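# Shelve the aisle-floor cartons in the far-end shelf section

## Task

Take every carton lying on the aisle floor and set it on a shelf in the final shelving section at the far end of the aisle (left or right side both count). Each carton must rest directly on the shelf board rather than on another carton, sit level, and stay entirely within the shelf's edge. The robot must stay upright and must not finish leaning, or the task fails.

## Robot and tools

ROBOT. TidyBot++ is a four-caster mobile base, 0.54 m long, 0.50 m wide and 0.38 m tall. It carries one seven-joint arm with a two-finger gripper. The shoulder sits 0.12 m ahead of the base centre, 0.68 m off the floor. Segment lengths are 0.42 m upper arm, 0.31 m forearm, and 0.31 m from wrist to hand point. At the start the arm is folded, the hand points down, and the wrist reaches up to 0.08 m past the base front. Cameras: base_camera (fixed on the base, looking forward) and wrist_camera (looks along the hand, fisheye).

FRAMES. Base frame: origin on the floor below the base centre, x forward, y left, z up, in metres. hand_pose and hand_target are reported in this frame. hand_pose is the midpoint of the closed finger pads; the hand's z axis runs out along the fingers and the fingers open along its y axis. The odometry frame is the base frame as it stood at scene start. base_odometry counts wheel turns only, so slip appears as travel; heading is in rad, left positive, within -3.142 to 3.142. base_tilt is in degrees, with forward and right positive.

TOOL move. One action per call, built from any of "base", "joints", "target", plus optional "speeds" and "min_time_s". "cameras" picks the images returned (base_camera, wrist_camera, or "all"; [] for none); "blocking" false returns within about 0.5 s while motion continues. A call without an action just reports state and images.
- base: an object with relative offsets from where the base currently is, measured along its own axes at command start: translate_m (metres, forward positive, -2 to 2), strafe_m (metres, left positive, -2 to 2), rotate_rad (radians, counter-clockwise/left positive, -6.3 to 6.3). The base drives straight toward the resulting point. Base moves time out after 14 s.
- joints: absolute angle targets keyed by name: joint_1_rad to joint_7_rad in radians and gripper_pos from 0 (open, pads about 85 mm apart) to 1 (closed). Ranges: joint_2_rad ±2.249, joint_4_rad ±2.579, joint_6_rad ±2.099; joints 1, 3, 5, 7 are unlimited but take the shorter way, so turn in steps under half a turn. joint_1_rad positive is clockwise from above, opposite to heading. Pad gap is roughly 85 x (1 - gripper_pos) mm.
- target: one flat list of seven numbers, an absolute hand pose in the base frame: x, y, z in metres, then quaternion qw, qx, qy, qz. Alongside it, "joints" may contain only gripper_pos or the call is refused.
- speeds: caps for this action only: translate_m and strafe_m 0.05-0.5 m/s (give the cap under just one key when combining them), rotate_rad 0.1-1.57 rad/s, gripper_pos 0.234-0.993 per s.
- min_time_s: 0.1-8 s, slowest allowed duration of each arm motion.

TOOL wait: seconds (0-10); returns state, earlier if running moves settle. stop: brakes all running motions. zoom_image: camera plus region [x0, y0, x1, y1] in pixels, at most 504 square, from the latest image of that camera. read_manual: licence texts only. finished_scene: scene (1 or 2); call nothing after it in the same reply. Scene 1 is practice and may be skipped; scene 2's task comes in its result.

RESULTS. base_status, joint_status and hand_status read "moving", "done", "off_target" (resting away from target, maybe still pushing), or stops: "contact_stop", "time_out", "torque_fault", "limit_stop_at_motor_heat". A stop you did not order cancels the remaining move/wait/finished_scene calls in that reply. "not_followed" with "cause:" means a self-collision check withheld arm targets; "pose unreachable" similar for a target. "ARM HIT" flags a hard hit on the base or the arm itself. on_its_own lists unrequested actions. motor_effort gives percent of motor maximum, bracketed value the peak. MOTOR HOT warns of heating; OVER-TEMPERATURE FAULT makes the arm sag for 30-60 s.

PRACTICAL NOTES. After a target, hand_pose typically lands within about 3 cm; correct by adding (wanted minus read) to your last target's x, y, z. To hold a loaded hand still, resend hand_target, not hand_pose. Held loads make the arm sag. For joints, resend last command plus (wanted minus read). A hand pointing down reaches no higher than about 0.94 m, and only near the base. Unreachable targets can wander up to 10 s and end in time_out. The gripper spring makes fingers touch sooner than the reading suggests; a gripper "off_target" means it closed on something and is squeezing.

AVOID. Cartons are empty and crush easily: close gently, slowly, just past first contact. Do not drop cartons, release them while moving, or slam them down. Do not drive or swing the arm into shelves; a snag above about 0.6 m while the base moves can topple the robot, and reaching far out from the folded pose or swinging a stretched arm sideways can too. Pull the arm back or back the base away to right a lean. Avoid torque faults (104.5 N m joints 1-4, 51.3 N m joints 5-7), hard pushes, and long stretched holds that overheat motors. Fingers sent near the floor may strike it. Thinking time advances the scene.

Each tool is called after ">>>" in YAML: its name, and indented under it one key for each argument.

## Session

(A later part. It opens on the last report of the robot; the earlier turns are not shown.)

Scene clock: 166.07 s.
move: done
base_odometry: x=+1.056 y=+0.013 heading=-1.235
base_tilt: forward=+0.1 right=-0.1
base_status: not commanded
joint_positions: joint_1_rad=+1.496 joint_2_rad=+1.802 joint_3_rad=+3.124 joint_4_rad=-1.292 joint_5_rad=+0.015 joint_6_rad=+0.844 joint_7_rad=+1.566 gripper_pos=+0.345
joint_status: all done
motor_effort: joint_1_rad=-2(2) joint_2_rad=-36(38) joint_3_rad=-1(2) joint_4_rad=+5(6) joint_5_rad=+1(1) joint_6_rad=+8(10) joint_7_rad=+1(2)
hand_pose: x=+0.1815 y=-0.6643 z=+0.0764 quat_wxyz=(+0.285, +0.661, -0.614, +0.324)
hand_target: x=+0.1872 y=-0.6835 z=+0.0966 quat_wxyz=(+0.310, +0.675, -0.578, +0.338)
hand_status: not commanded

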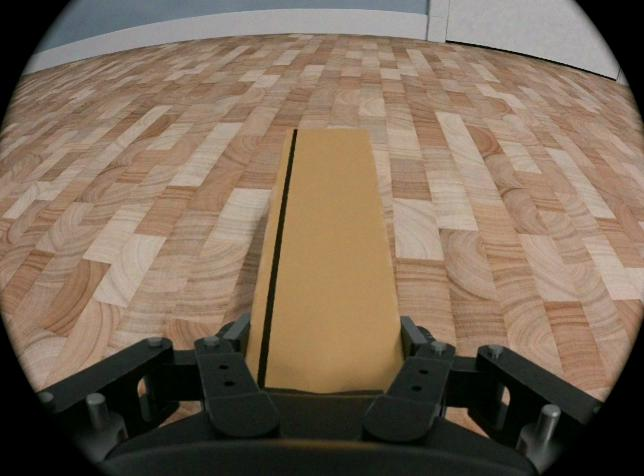

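>>> move:
  joints: {"joint_2_rad": 1.0, "joint_4_rad": -2.1, "joint_6_rad": 0.8}
  min_time_s: 2

>>> move:
  joints: {"joint_1_rad": 0.04, "joint_2_rad": -0.2, "joint_4_rad": -0.8, "joint_6_rad": -1.71}
  min_time_s: 2.5
  cameras: ["wrist_camera"]

>>> move:
  base: {"translate_m": 1.2, "strafe_m": 0.055}
  cameras: ["all"]

Scene clock: 169.73 s.
move: done
base_odometry: x=+1.056 y=+0.013 heading=-1.235
base_tilt: forward=+0.1 right=-0.1
base_status: not commanded
joint_positions: joint_1_rad=+1.496 joint_2_rad=+1.014 joint_3_rad=+3.124 joint_4_rad=-2.076 joint_5_rad=+0.015 joint_6_rad=+0.844 joint_7_rad=+1.566 gripper_pos=+0.345
joint_status: all done
motor_effort: joint_1_rad=-1(2) joint_2_rad=-32(41) joint_3_rad=-1(2) joint_4_rad=+5(6) joint_5_rad=+1(1) joint_6_rad=+8(10) joint_7_rad=+0(2)
hand_pose: x=+0.1799 y=-0.6130 z=+0.3956 quat_wxyz=(+0.285, +0.665, -0.609, +0.326)
hand_target: x=+0.1832 y=-0.5957 z=+0.3881 quat_wxyz=(+0.274, +0.698, -0.588, +0.303)
hand_status: not commanded
pictures: none

Scene clock: 173.20 s.
move: done
base_odometry: x=+1.056 y=+0.012 heading=-1.235
base_tilt: forward=+0.1 right=-0.1
base_status: not commanded
joint_positions: joint_1_rad=+0.056 joint_2_rad=-0.204 joint_3_rad=+3.124 joint_4_rad=-0.832 joint_5_rad=+0.015 joint_6_rad=-1.661 joint_7_rad=+1.566 gripper_pos=+0.345
joint_status: all done
motor_effort: joint_1_rad=-1(4) joint_2_rad=-5(37) joint_3_rad=+0(3) joint_4_rad=+13(19) joint_5_rad=+1(2) joint_6_rad=+8(10) joint_7_rad=-1(1)
hand_pose: x=+0.4525 y=-0.0148 z=+1.1431 quat_wxyz=(+0.015, +0.910, -0.023, +0.413)
hand_target: x=+0.4423 y=-0.0165 z=+1.1440 quat_wxyz=(+0.035, +0.915, +0.005, +0.403)
hand_status: not commanded

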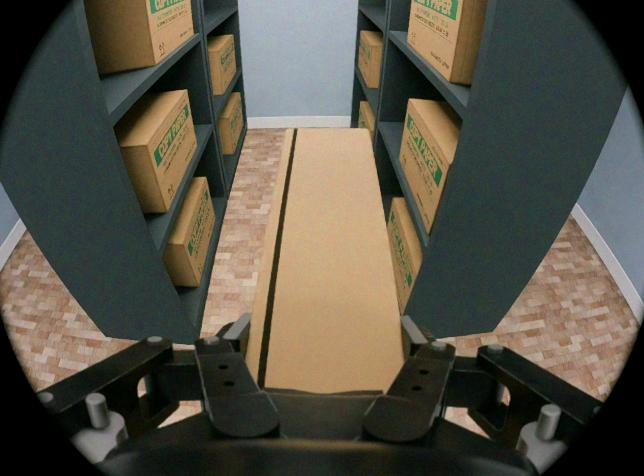

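Scene clock: 176.83 s.
move: done
base_odometry: x=+1.504 y=-1.102 heading=-1.234
base_tilt: forward=+0.1 right=-0.1
base_status: done
joint_positions: joint_1_rad=+0.056 joint_2_rad=-0.198 joint_3_rad=+3.124 joint_4_rad=-0.832 joint_5_rad=+0.015 joint_6_rad=-1.666 joint_7_rad=+1.566 gripper_pos=+0.345
joint_status: not commanded
motor_effort: joint_1_rad=-1(2) joint_2_rad=-5(9) joint_3_rad=+0(1) joint_4_rad=+12(14) joint_5_rad=+1(2) joint_6_rad=+9(9) joint_7_rad=+0(1)
hand_pose: x=+0.4539 y=-0.0149 z=+1.1404 quat_wxyz=(+0.015, +0.912, -0.023, +0.409)
hand_target: x=+0.4423 y=-0.0165 z=+1.1440 quat_wxyz=(+0.035, +0.915, +0.005, +0.403)
hand_status: not commanded
pictures: base_camera, wrist_camera

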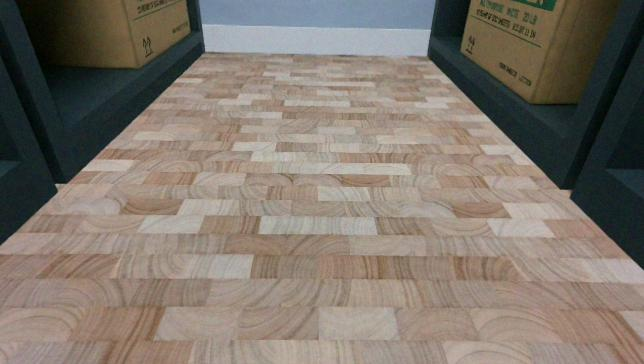

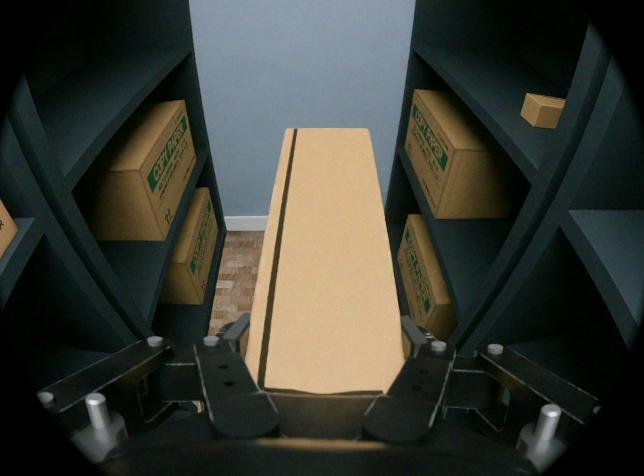

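>>> move:
  base: {"translate_m": 0.883, "strafe_m": 0.0235}
  cameras: ["all"]

Scene clock: 181.70 s.
move: done
base_odometry: x=+1.818 y=-1.928 heading=-1.234
base_tilt: forward=+0.1 right=-0.1
base_status: done
joint_positions: joint_1_rad=+0.056 joint_2_rad=-0.198 joint_3_rad=+3.124 joint_4_rad=-0.831 joint_5_rad=+0.015 joint_6_rad=-1.667 joint_7_rad=+1.566 gripper_pos=+0.345
joint_status: not commanded
motor_effort: joint_1_rad=-1(2) joint_2_rad=-6(9) joint_3_rad=-1(1) joint_4_rad=+12(14) joint_5_rad=+1(2) joint_6_rad=+7(9) joint_7_rad=+0(2)
hand_pose: x=+0.4537 y=-0.0149 z=+1.1402 quat_wxyz=(+0.015, +0.913, -0.023, +0.408)
hand_target: x=+0.4423 y=-0.0165 z=+1.1440 quat_wxyz=(+0.035, +0.915, +0.005, +0.403)
hand_status: not commanded
pictures: base_camera, wrist_camera

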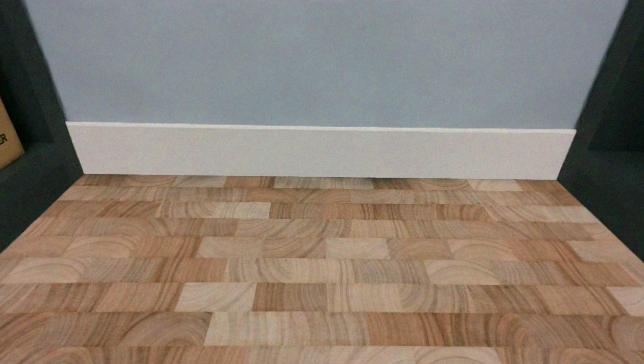

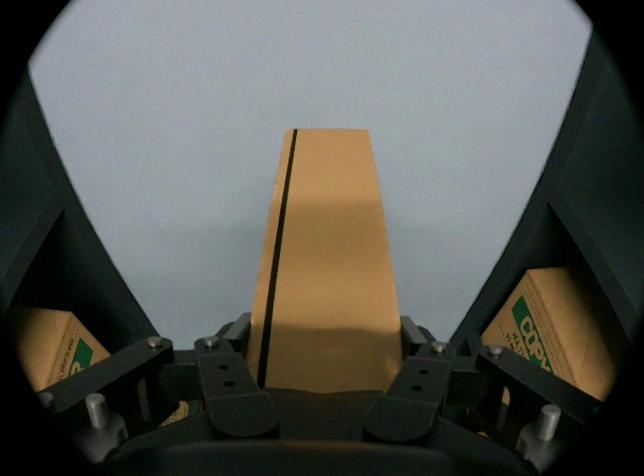

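>>> move:
  joints: {"joint_1_rad": -0.8}
  min_time_s: 2
  cameras: ["wrist_camera"]

Scene clock: 184.33 s.
move: done
base_odometry: x=+1.818 y=-1.928 heading=-1.234
base_tilt: forward=+0.1 right=-0.1
base_status: not commanded
joint_positions: joint_1_rad=-0.784 joint_2_rad=-0.198 joint_3_rad=+3.124 joint_4_rad=-0.831 joint_5_rad=+0.015 joint_6_rad=-1.667 joint_7_rad=+1.566 gripper_pos=+0.345
joint_status: all done
motor_effort: joint_1_rad=-1(3) joint_2_rad=-5(6) joint_3_rad=+0(1) joint_4_rad=+13(13) joint_5_rad=+1(2) joint_6_rad=+8(9) joint_7_rad=+1(1)
hand_pose: x=+0.3535 y=+0.2393 z=+1.1402 quat_wxyz=(-0.153, +0.843, +0.351, +0.379)
hand_target: x=+0.3471 y=+0.2297 z=+1.1440 quat_wxyz=(-0.133, +0.833, +0.378, +0.382)
hand_status: not commanded

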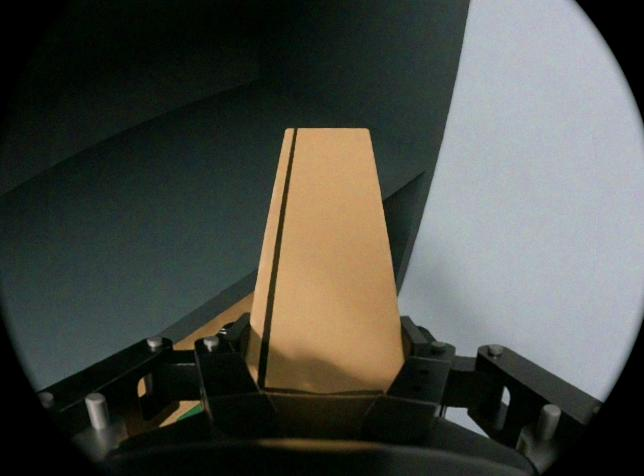

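>>> move:
  joints: {"joint_1_rad": -1.57}
  min_time_s: 2
  cameras: ["wrist_camera"]

Scene clock: 186.87 s.
move: done
base_odometry: x=+1.818 y=-1.928 heading=-1.234
base_tilt: forward=+0.1 right=-0.1
base_status: not commanded
joint_positions: joint_1_rad=-1.554 joint_2_rad=-0.198 joint_3_rad=+3.124 joint_4_rad=-0.831 joint_5_rad=+0.015 joint_6_rad=-1.667 joint_7_rad=+1.566 gripper_pos=+0.345
joint_status: all done
motor_effort: joint_1_rad=-1(3) joint_2_rad=-5(6) joint_3_rad=+0(1) joint_4_rad=+13(14) joint_5_rad=+1(2) joint_6_rad=+7(9) joint_7_rad=+0(2)
hand_pose: x=+0.1207 y=+0.3350 z=+1.1402 quat_wxyz=(-0.284, +0.649, +0.642, +0.294)
hand_target: x=+0.1228 y=+0.3237 z=+1.1440 quat_wxyz=(-0.266, +0.630, +0.663, +0.304)
hand_status: not commanded

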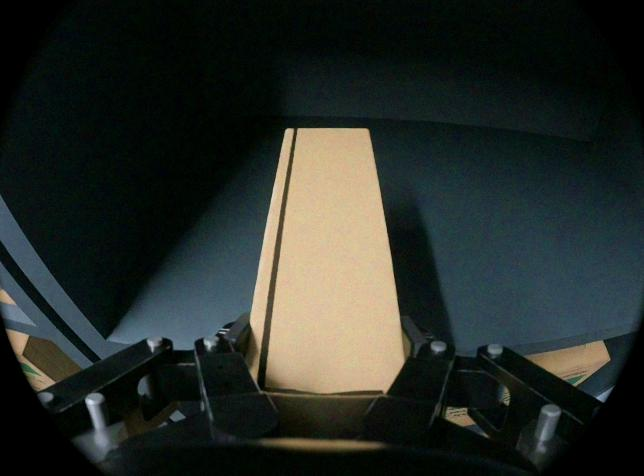

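>>> move:
  joints: {"joint_2_rad": 0.255, "joint_4_rad": -0.708, "joint_6_rad": -1.28}
  min_time_s: 3
  cameras: ["wrist_camera"]

Scene clock: 191.47 s.
move: done
base_odometry: x=+1.818 y=-1.928 heading=-1.234
base_tilt: forward=+0.1 right=-0.1
base_status: not commanded
joint_positions: joint_1_rad=-1.554 joint_2_rad=+0.230 joint_3_rad=+3.124 joint_4_rad=-0.750 joint_5_rad=+0.015 joint_6_rad=-1.325 joint_7_rad=+1.566 gripper_pos=+0.345
joint_status: all done
motor_effort: joint_1_rad=-1(2) joint_2_rad=-23(25) joint_3_rad=+0(1) joint_4_rad=+16(18) joint_5_rad=+1(1) joint_6_rad=+7(10) joint_7_rad=+1(2)
hand_pose: x=+0.1236 y=+0.5881 z=+1.0578 quat_wxyz=(-0.284, +0.649, +0.643, +0.290)
hand_target: x=+0.1211 y=+0.6075 z=+1.0748 quat_wxyz=(-0.288, +0.617, +0.656, +0.325)
hand_status: not commanded

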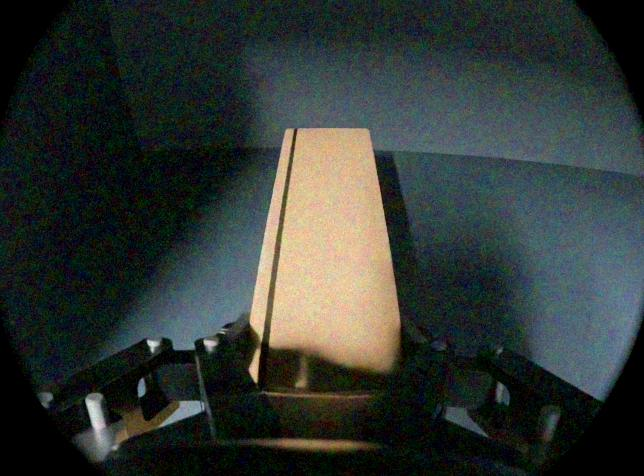

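>>> move:
  joints: {"joint_4_rad": -0.842, "joint_6_rad": -1.216}
  min_time_s: 1.5

>>> move:
  joints: {"joint_4_rad": -0.85, "joint_6_rad": -1.21}
  min_time_s: 1
  cameras: ["wrist_camera"]

Scene clock: 193.73 s.
move: done
base_odometry: x=+1.818 y=-1.928 heading=-1.234
base_tilt: forward=+0.1 right=-0.1
base_status: not commanded
joint_positions: joint_1_rad=-1.554 joint_2_rad=+0.230 joint_3_rad=+3.124 joint_4_rad=-0.815 joint_5_rad=+0.015 joint_6_rad=-1.261 joint_7_rad=+1.566 gripper_pos=+0.345
joint_status: all done
motor_effort: joint_1_rad=+0(2) joint_2_rad=-23(24) joint_3_rad=-1(1) joint_4_rad=+17(18) joint_5_rad=+1(1) joint_6_rad=+8(10) joint_7_rad=+0(2)
hand_pose: x=+0.1235 y=+0.5986 z=+1.0403 quat_wxyz=(-0.283, +0.649, +0.644, +0.290)
hand_target: x=+0.1204 y=+0.6151 z=+1.0222 quat_wxyz=(-0.266, +0.625, +0.669, +0.303)
hand_status: not commanded
pictures: none

Scene clock: 195.03 s.
move: done
base_odometry: x=+1.818 y=-1.928 heading=-1.234
base_tilt: forward=+0.1 right=-0.1
base_status: not commanded
joint_positions: joint_1_rad=-1.554 joint_2_rad=+0.230 joint_3_rad=+3.124 joint_4_rad=-0.820 joint_5_rad=+0.015 joint_6_rad=-1.255 joint_7_rad=+1.566 gripper_pos=+0.345
joint_status: all done
motor_effort: joint_1_rad=-1(2) joint_2_rad=-23(24) joint_3_rad=+0(1) joint_4_rad=+17(18) joint_5_rad=+1(1) joint_6_rad=+7(9) joint_7_rad=+2(2)
hand_pose: x=+0.1235 y=+0.5996 z=+1.0390 quat_wxyz=(-0.284, +0.649, +0.643, +0.290)
hand_target: x=+0.1204 y=+0.6158 z=+1.0195 quat_wxyz=(-0.265, +0.625, +0.669, +0.302)
hand_status: not commanded

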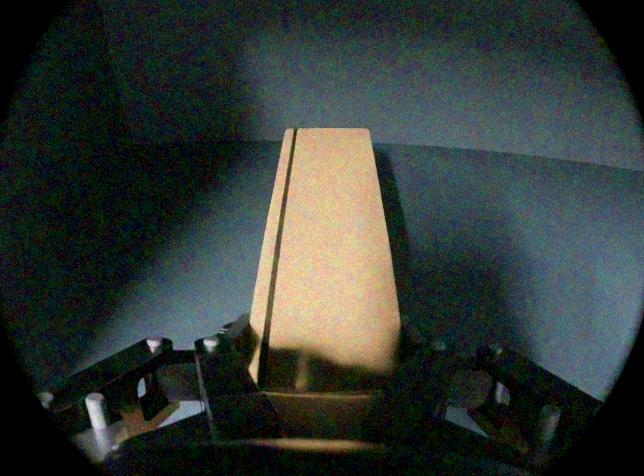

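>>> move:
  joints: {"joint_4_rad": -0.857, "joint_6_rad": -1.21}
  min_time_s: 1

>>> move:
  joints: {"joint_4_rad": -0.864, "joint_6_rad": -1.21}
  min_time_s: 1
  cameras: ["wrist_camera"]

Scene clock: 196.67 s.
move: done
base_odometry: x=+1.818 y=-1.928 heading=-1.234
base_tilt: forward=+0.1 right=-0.1
base_status: not commanded
joint_positions: joint_1_rad=-1.554 joint_2_rad=+0.230 joint_3_rad=+3.124 joint_4_rad=-0.827 joint_5_rad=+0.015 joint_6_rad=-1.255 joint_7_rad=+1.566 gripper_pos=+0.345
joint_status: all done
motor_effort: joint_1_rad=-1(2) joint_2_rad=-24(24) joint_3_rad=-1(1) joint_4_rad=+17(18) joint_5_rad=+1(2) joint_6_rad=+8(10) joint_7_rad=+1(2)
hand_pose: x=+0.1235 y=+0.5993 z=+1.0355 quat_wxyz=(-0.281, +0.650, +0.644, +0.288)
hand_target: x=+0.1203 y=+0.6153 z=+1.0160 quat_wxyz=(-0.263, +0.626, +0.670, +0.300)
hand_status: not commanded
pictures: none

Scene clock: 197.97 s.
move: done
base_odometry: x=+1.818 y=-1.928 heading=-1.234
base_tilt: forward=+0.1 right=-0.1
base_status: not commanded
joint_positions: joint_1_rad=-1.554 joint_2_rad=+0.230 joint_3_rad=+3.124 joint_4_rad=-0.833 joint_5_rad=+0.015 joint_6_rad=-1.253 joint_7_rad=+1.566 gripper_pos=+0.345
joint_status: all done
motor_effort: joint_1_rad=-1(2) joint_2_rad=-23(24) joint_3_rad=-1(1) joint_4_rad=+17(18) joint_5_rad=+1(2) joint_6_rad=+7(9) joint_7_rad=+0(2)
hand_pose: x=+0.1234 y=+0.5993 z=+1.0331 quat_wxyz=(-0.280, +0.650, +0.645, +0.287)
hand_target: x=+0.1203 y=+0.6148 z=+1.0124 quat_wxyz=(-0.261, +0.627, +0.671, +0.297)
hand_status: not commanded

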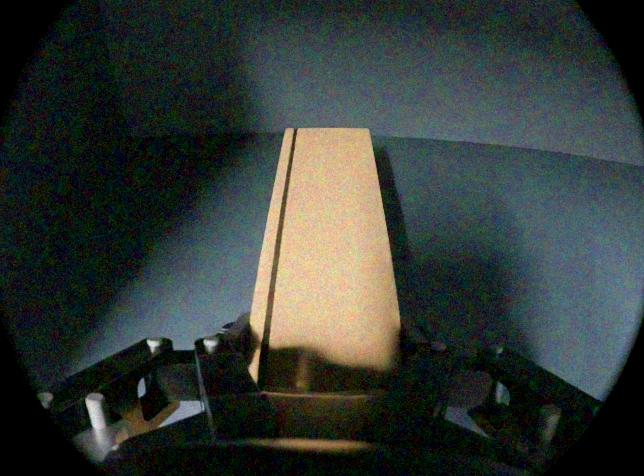

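>>> move:
  joints: {"joint_4_rad": -0.871, "joint_6_rad": -1.21}
  min_time_s: 1

>>> move:
  joints: {"joint_4_rad": -0.876, "joint_6_rad": -1.21}
  min_time_s: 1
  cameras: ["wrist_camera"]

Scene clock: 199.53 s.
move: done
base_odometry: x=+1.818 y=-1.928 heading=-1.234
base_tilt: forward=+0.1 right=-0.1
base_status: not commanded
joint_positions: joint_1_rad=-1.554 joint_2_rad=+0.230 joint_3_rad=+3.124 joint_4_rad=-0.837 joint_5_rad=+0.015 joint_6_rad=-1.250 joint_7_rad=+1.566 gripper_pos=+0.345
joint_status: all done
motor_effort: joint_1_rad=-1(2) joint_2_rad=-22(23) joint_3_rad=-1(1) joint_4_rad=+16(17) joint_5_rad=+1(1) joint_6_rad=+7(8) joint_7_rad=+2(2)
hand_pose: x=+0.1234 y=+0.5998 z=+1.0320 quat_wxyz=(-0.280, +0.650, +0.645, +0.287)
hand_target: x=+0.1203 y=+0.6142 z=+1.0088 quat_wxyz=(-0.259, +0.628, +0.672, +0.295)
hand_status: not commanded
pictures: none

Scene clock: 200.83 s.
move: done
base_odometry: x=+1.818 y=-1.928 heading=-1.234
base_tilt: forward=+0.1 right=-0.1
base_status: not commanded
joint_positions: joint_1_rad=-1.554 joint_2_rad=+0.230 joint_3_rad=+3.124 joint_4_rad=-0.839 joint_5_rad=+0.015 joint_6_rad=-1.247 joint_7_rad=+1.566 gripper_pos=+0.345
joint_status: all done
motor_effort: joint_1_rad=-1(2) joint_2_rad=-22(22) joint_3_rad=+0(1) joint_4_rad=+16(17) joint_5_rad=+1(1) joint_6_rad=+7(8) joint_7_rad=+1(2)
hand_pose: x=+0.1234 y=+0.6002 z=+1.0315 quat_wxyz=(-0.280, +0.650, +0.645, +0.287)
hand_target: x=+0.1203 y=+0.6138 z=+1.0063 quat_wxyz=(-0.257, +0.628, +0.673, +0.293)
hand_status: not commanded

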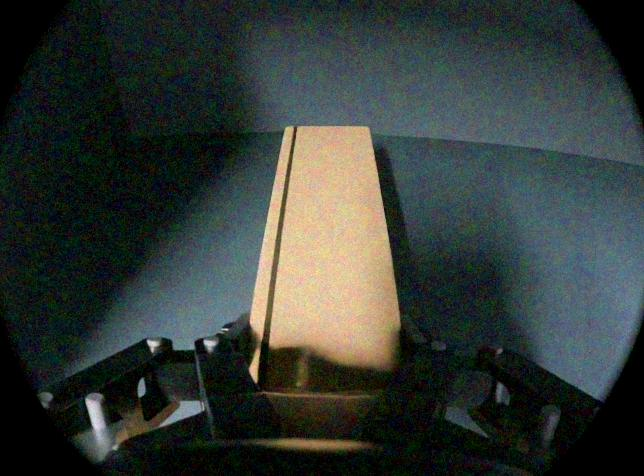

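>>> move:
  joints: {"gripper_pos": 0.27}
  speeds: {"gripper_pos": 0.234}

>>> move:
  joints: {"gripper_pos": 0.12}
  speeds: {"gripper_pos": 0.3}

>>> move:
  joints: {"joint_4_rad": -0.65}
  min_time_s: 1.5

>>> move:
  joints: {"joint_2_rad": -0.2, "joint_4_rad": -0.8, "joint_6_rad": -1.71}
  min_time_s: 2
  cameras: ["wrist_camera"]

Scene clock: 202.10 s.
move: done
base_odometry: x=+1.818 y=-1.928 heading=-1.234
base_tilt: forward=+0.1 right=-0.1
base_status: not commanded
joint_positions: joint_1_rad=-1.555 joint_2_rad=+0.230 joint_3_rad=+3.124 joint_4_rad=-0.845 joint_5_rad=+0.015 joint_6_rad=-1.247 joint_7_rad=+1.566 gripper_pos=+0.273
joint_status: all done
motor_effort: joint_1_rad=-1(2) joint_2_rad=-23(23) joint_3_rad=-1(1) joint_4_rad=+17(17) joint_5_rad=+1(2) joint_6_rad=+8(8) joint_7_rad=+0(2)
hand_pose: x=+0.1231 y=+0.5999 z=+1.0284 quat_wxyz=(-0.278, +0.651, +0.646, +0.285)
hand_target: x=+0.1203 y=+0.6138 z=+1.0063 quat_wxyz=(-0.257, +0.628, +0.673, +0.293)
hand_status: not commanded
pictures: none

Scene clock: 203.20 s.
move: done
base_odometry: x=+1.818 y=-1.928 heading=-1.234
base_tilt: forward=+0.1 right=-0.1
base_status: not commanded
joint_positions: joint_1_rad=-1.555 joint_2_rad=+0.230 joint_3_rad=+3.124 joint_4_rad=-0.845 joint_5_rad=+0.015 joint_6_rad=-1.247 joint_7_rad=+1.566 gripper_pos=+0.121
joint_status: all done
motor_effort: joint_1_rad=-1(2) joint_2_rad=-23(23) joint_3_rad=-1(1) joint_4_rad=+17(17) joint_5_rad=+1(2) joint_6_rad=+8(8) joint_7_rad=+1(1)
hand_pose: x=+0.1231 y=+0.5999 z=+1.0284 quat_wxyz=(-0.278, +0.651, +0.646, +0.285)
hand_target: x=+0.1203 y=+0.6138 z=+1.0063 quat_wxyz=(-0.257, +0.628, +0.673, +0.293)
hand_status: not commanded
pictures: none

Scene clock: 205.00 s.
move: done
base_odometry: x=+1.818 y=-1.928 heading=-1.234
base_tilt: forward=+0.1 right=-0.1
base_status: not commanded
joint_positions: joint_1_rad=-1.555 joint_2_rad=+0.230 joint_3_rad=+3.124 joint_4_rad=-0.686 joint_5_rad=+0.015 joint_6_rad=-1.247 joint_7_rad=+1.566 gripper_pos=+0.121
joint_status: all done
motor_effort: joint_1_rad=-1(2) joint_2_rad=-23(24) joint_3_rad=+0(1) joint_4_rad=+15(18) joint_5_rad=+1(1) joint_6_rad=+9(9) joint_7_rad=+0(2)
hand_pose: x=+0.1234 y=+0.6036 z=+1.1091 quat_wxyz=(-0.329, +0.627, +0.621, +0.335)
hand_target: x=+0.1208 y=+0.6194 z=+1.1222 quat_wxyz=(-0.327, +0.596, +0.635, +0.366)
hand_status: not commanded
pictures: none

Scene clock: 207.60 s.
move: done
base_odometry: x=+1.818 y=-1.928 heading=-1.234
base_tilt: forward=+0.1 right=-0.1
base_status: not commanded
joint_positions: joint_1_rad=-1.555 joint_2_rad=-0.199 joint_3_rad=+3.124 joint_4_rad=-0.772 joint_5_rad=+0.015 joint_6_rad=-1.660 joint_7_rad=+1.566 gripper_pos=+0.121
joint_status: all done
motor_effort: joint_1_rad=-1(2) joint_2_rad=-5(25) joint_3_rad=+0(1) joint_4_rad=+12(17) joint_5_rad=+1(1) joint_6_rad=+8(10) joint_7_rad=+1(2)
hand_pose: x=+0.1204 y=+0.3325 z=+1.1670 quat_wxyz=(-0.306, +0.639, +0.632, +0.315)
hand_target: x=+0.1228 y=+0.3237 z=+1.1440 quat_wxyz=(-0.266, +0.630, +0.663, +0.304)
hand_status: not commanded

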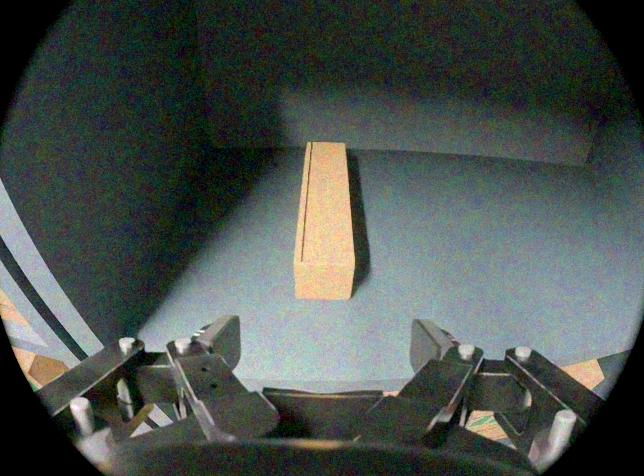

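>>> finished_scene:
  scene: 2

The scene is finished: the task was done.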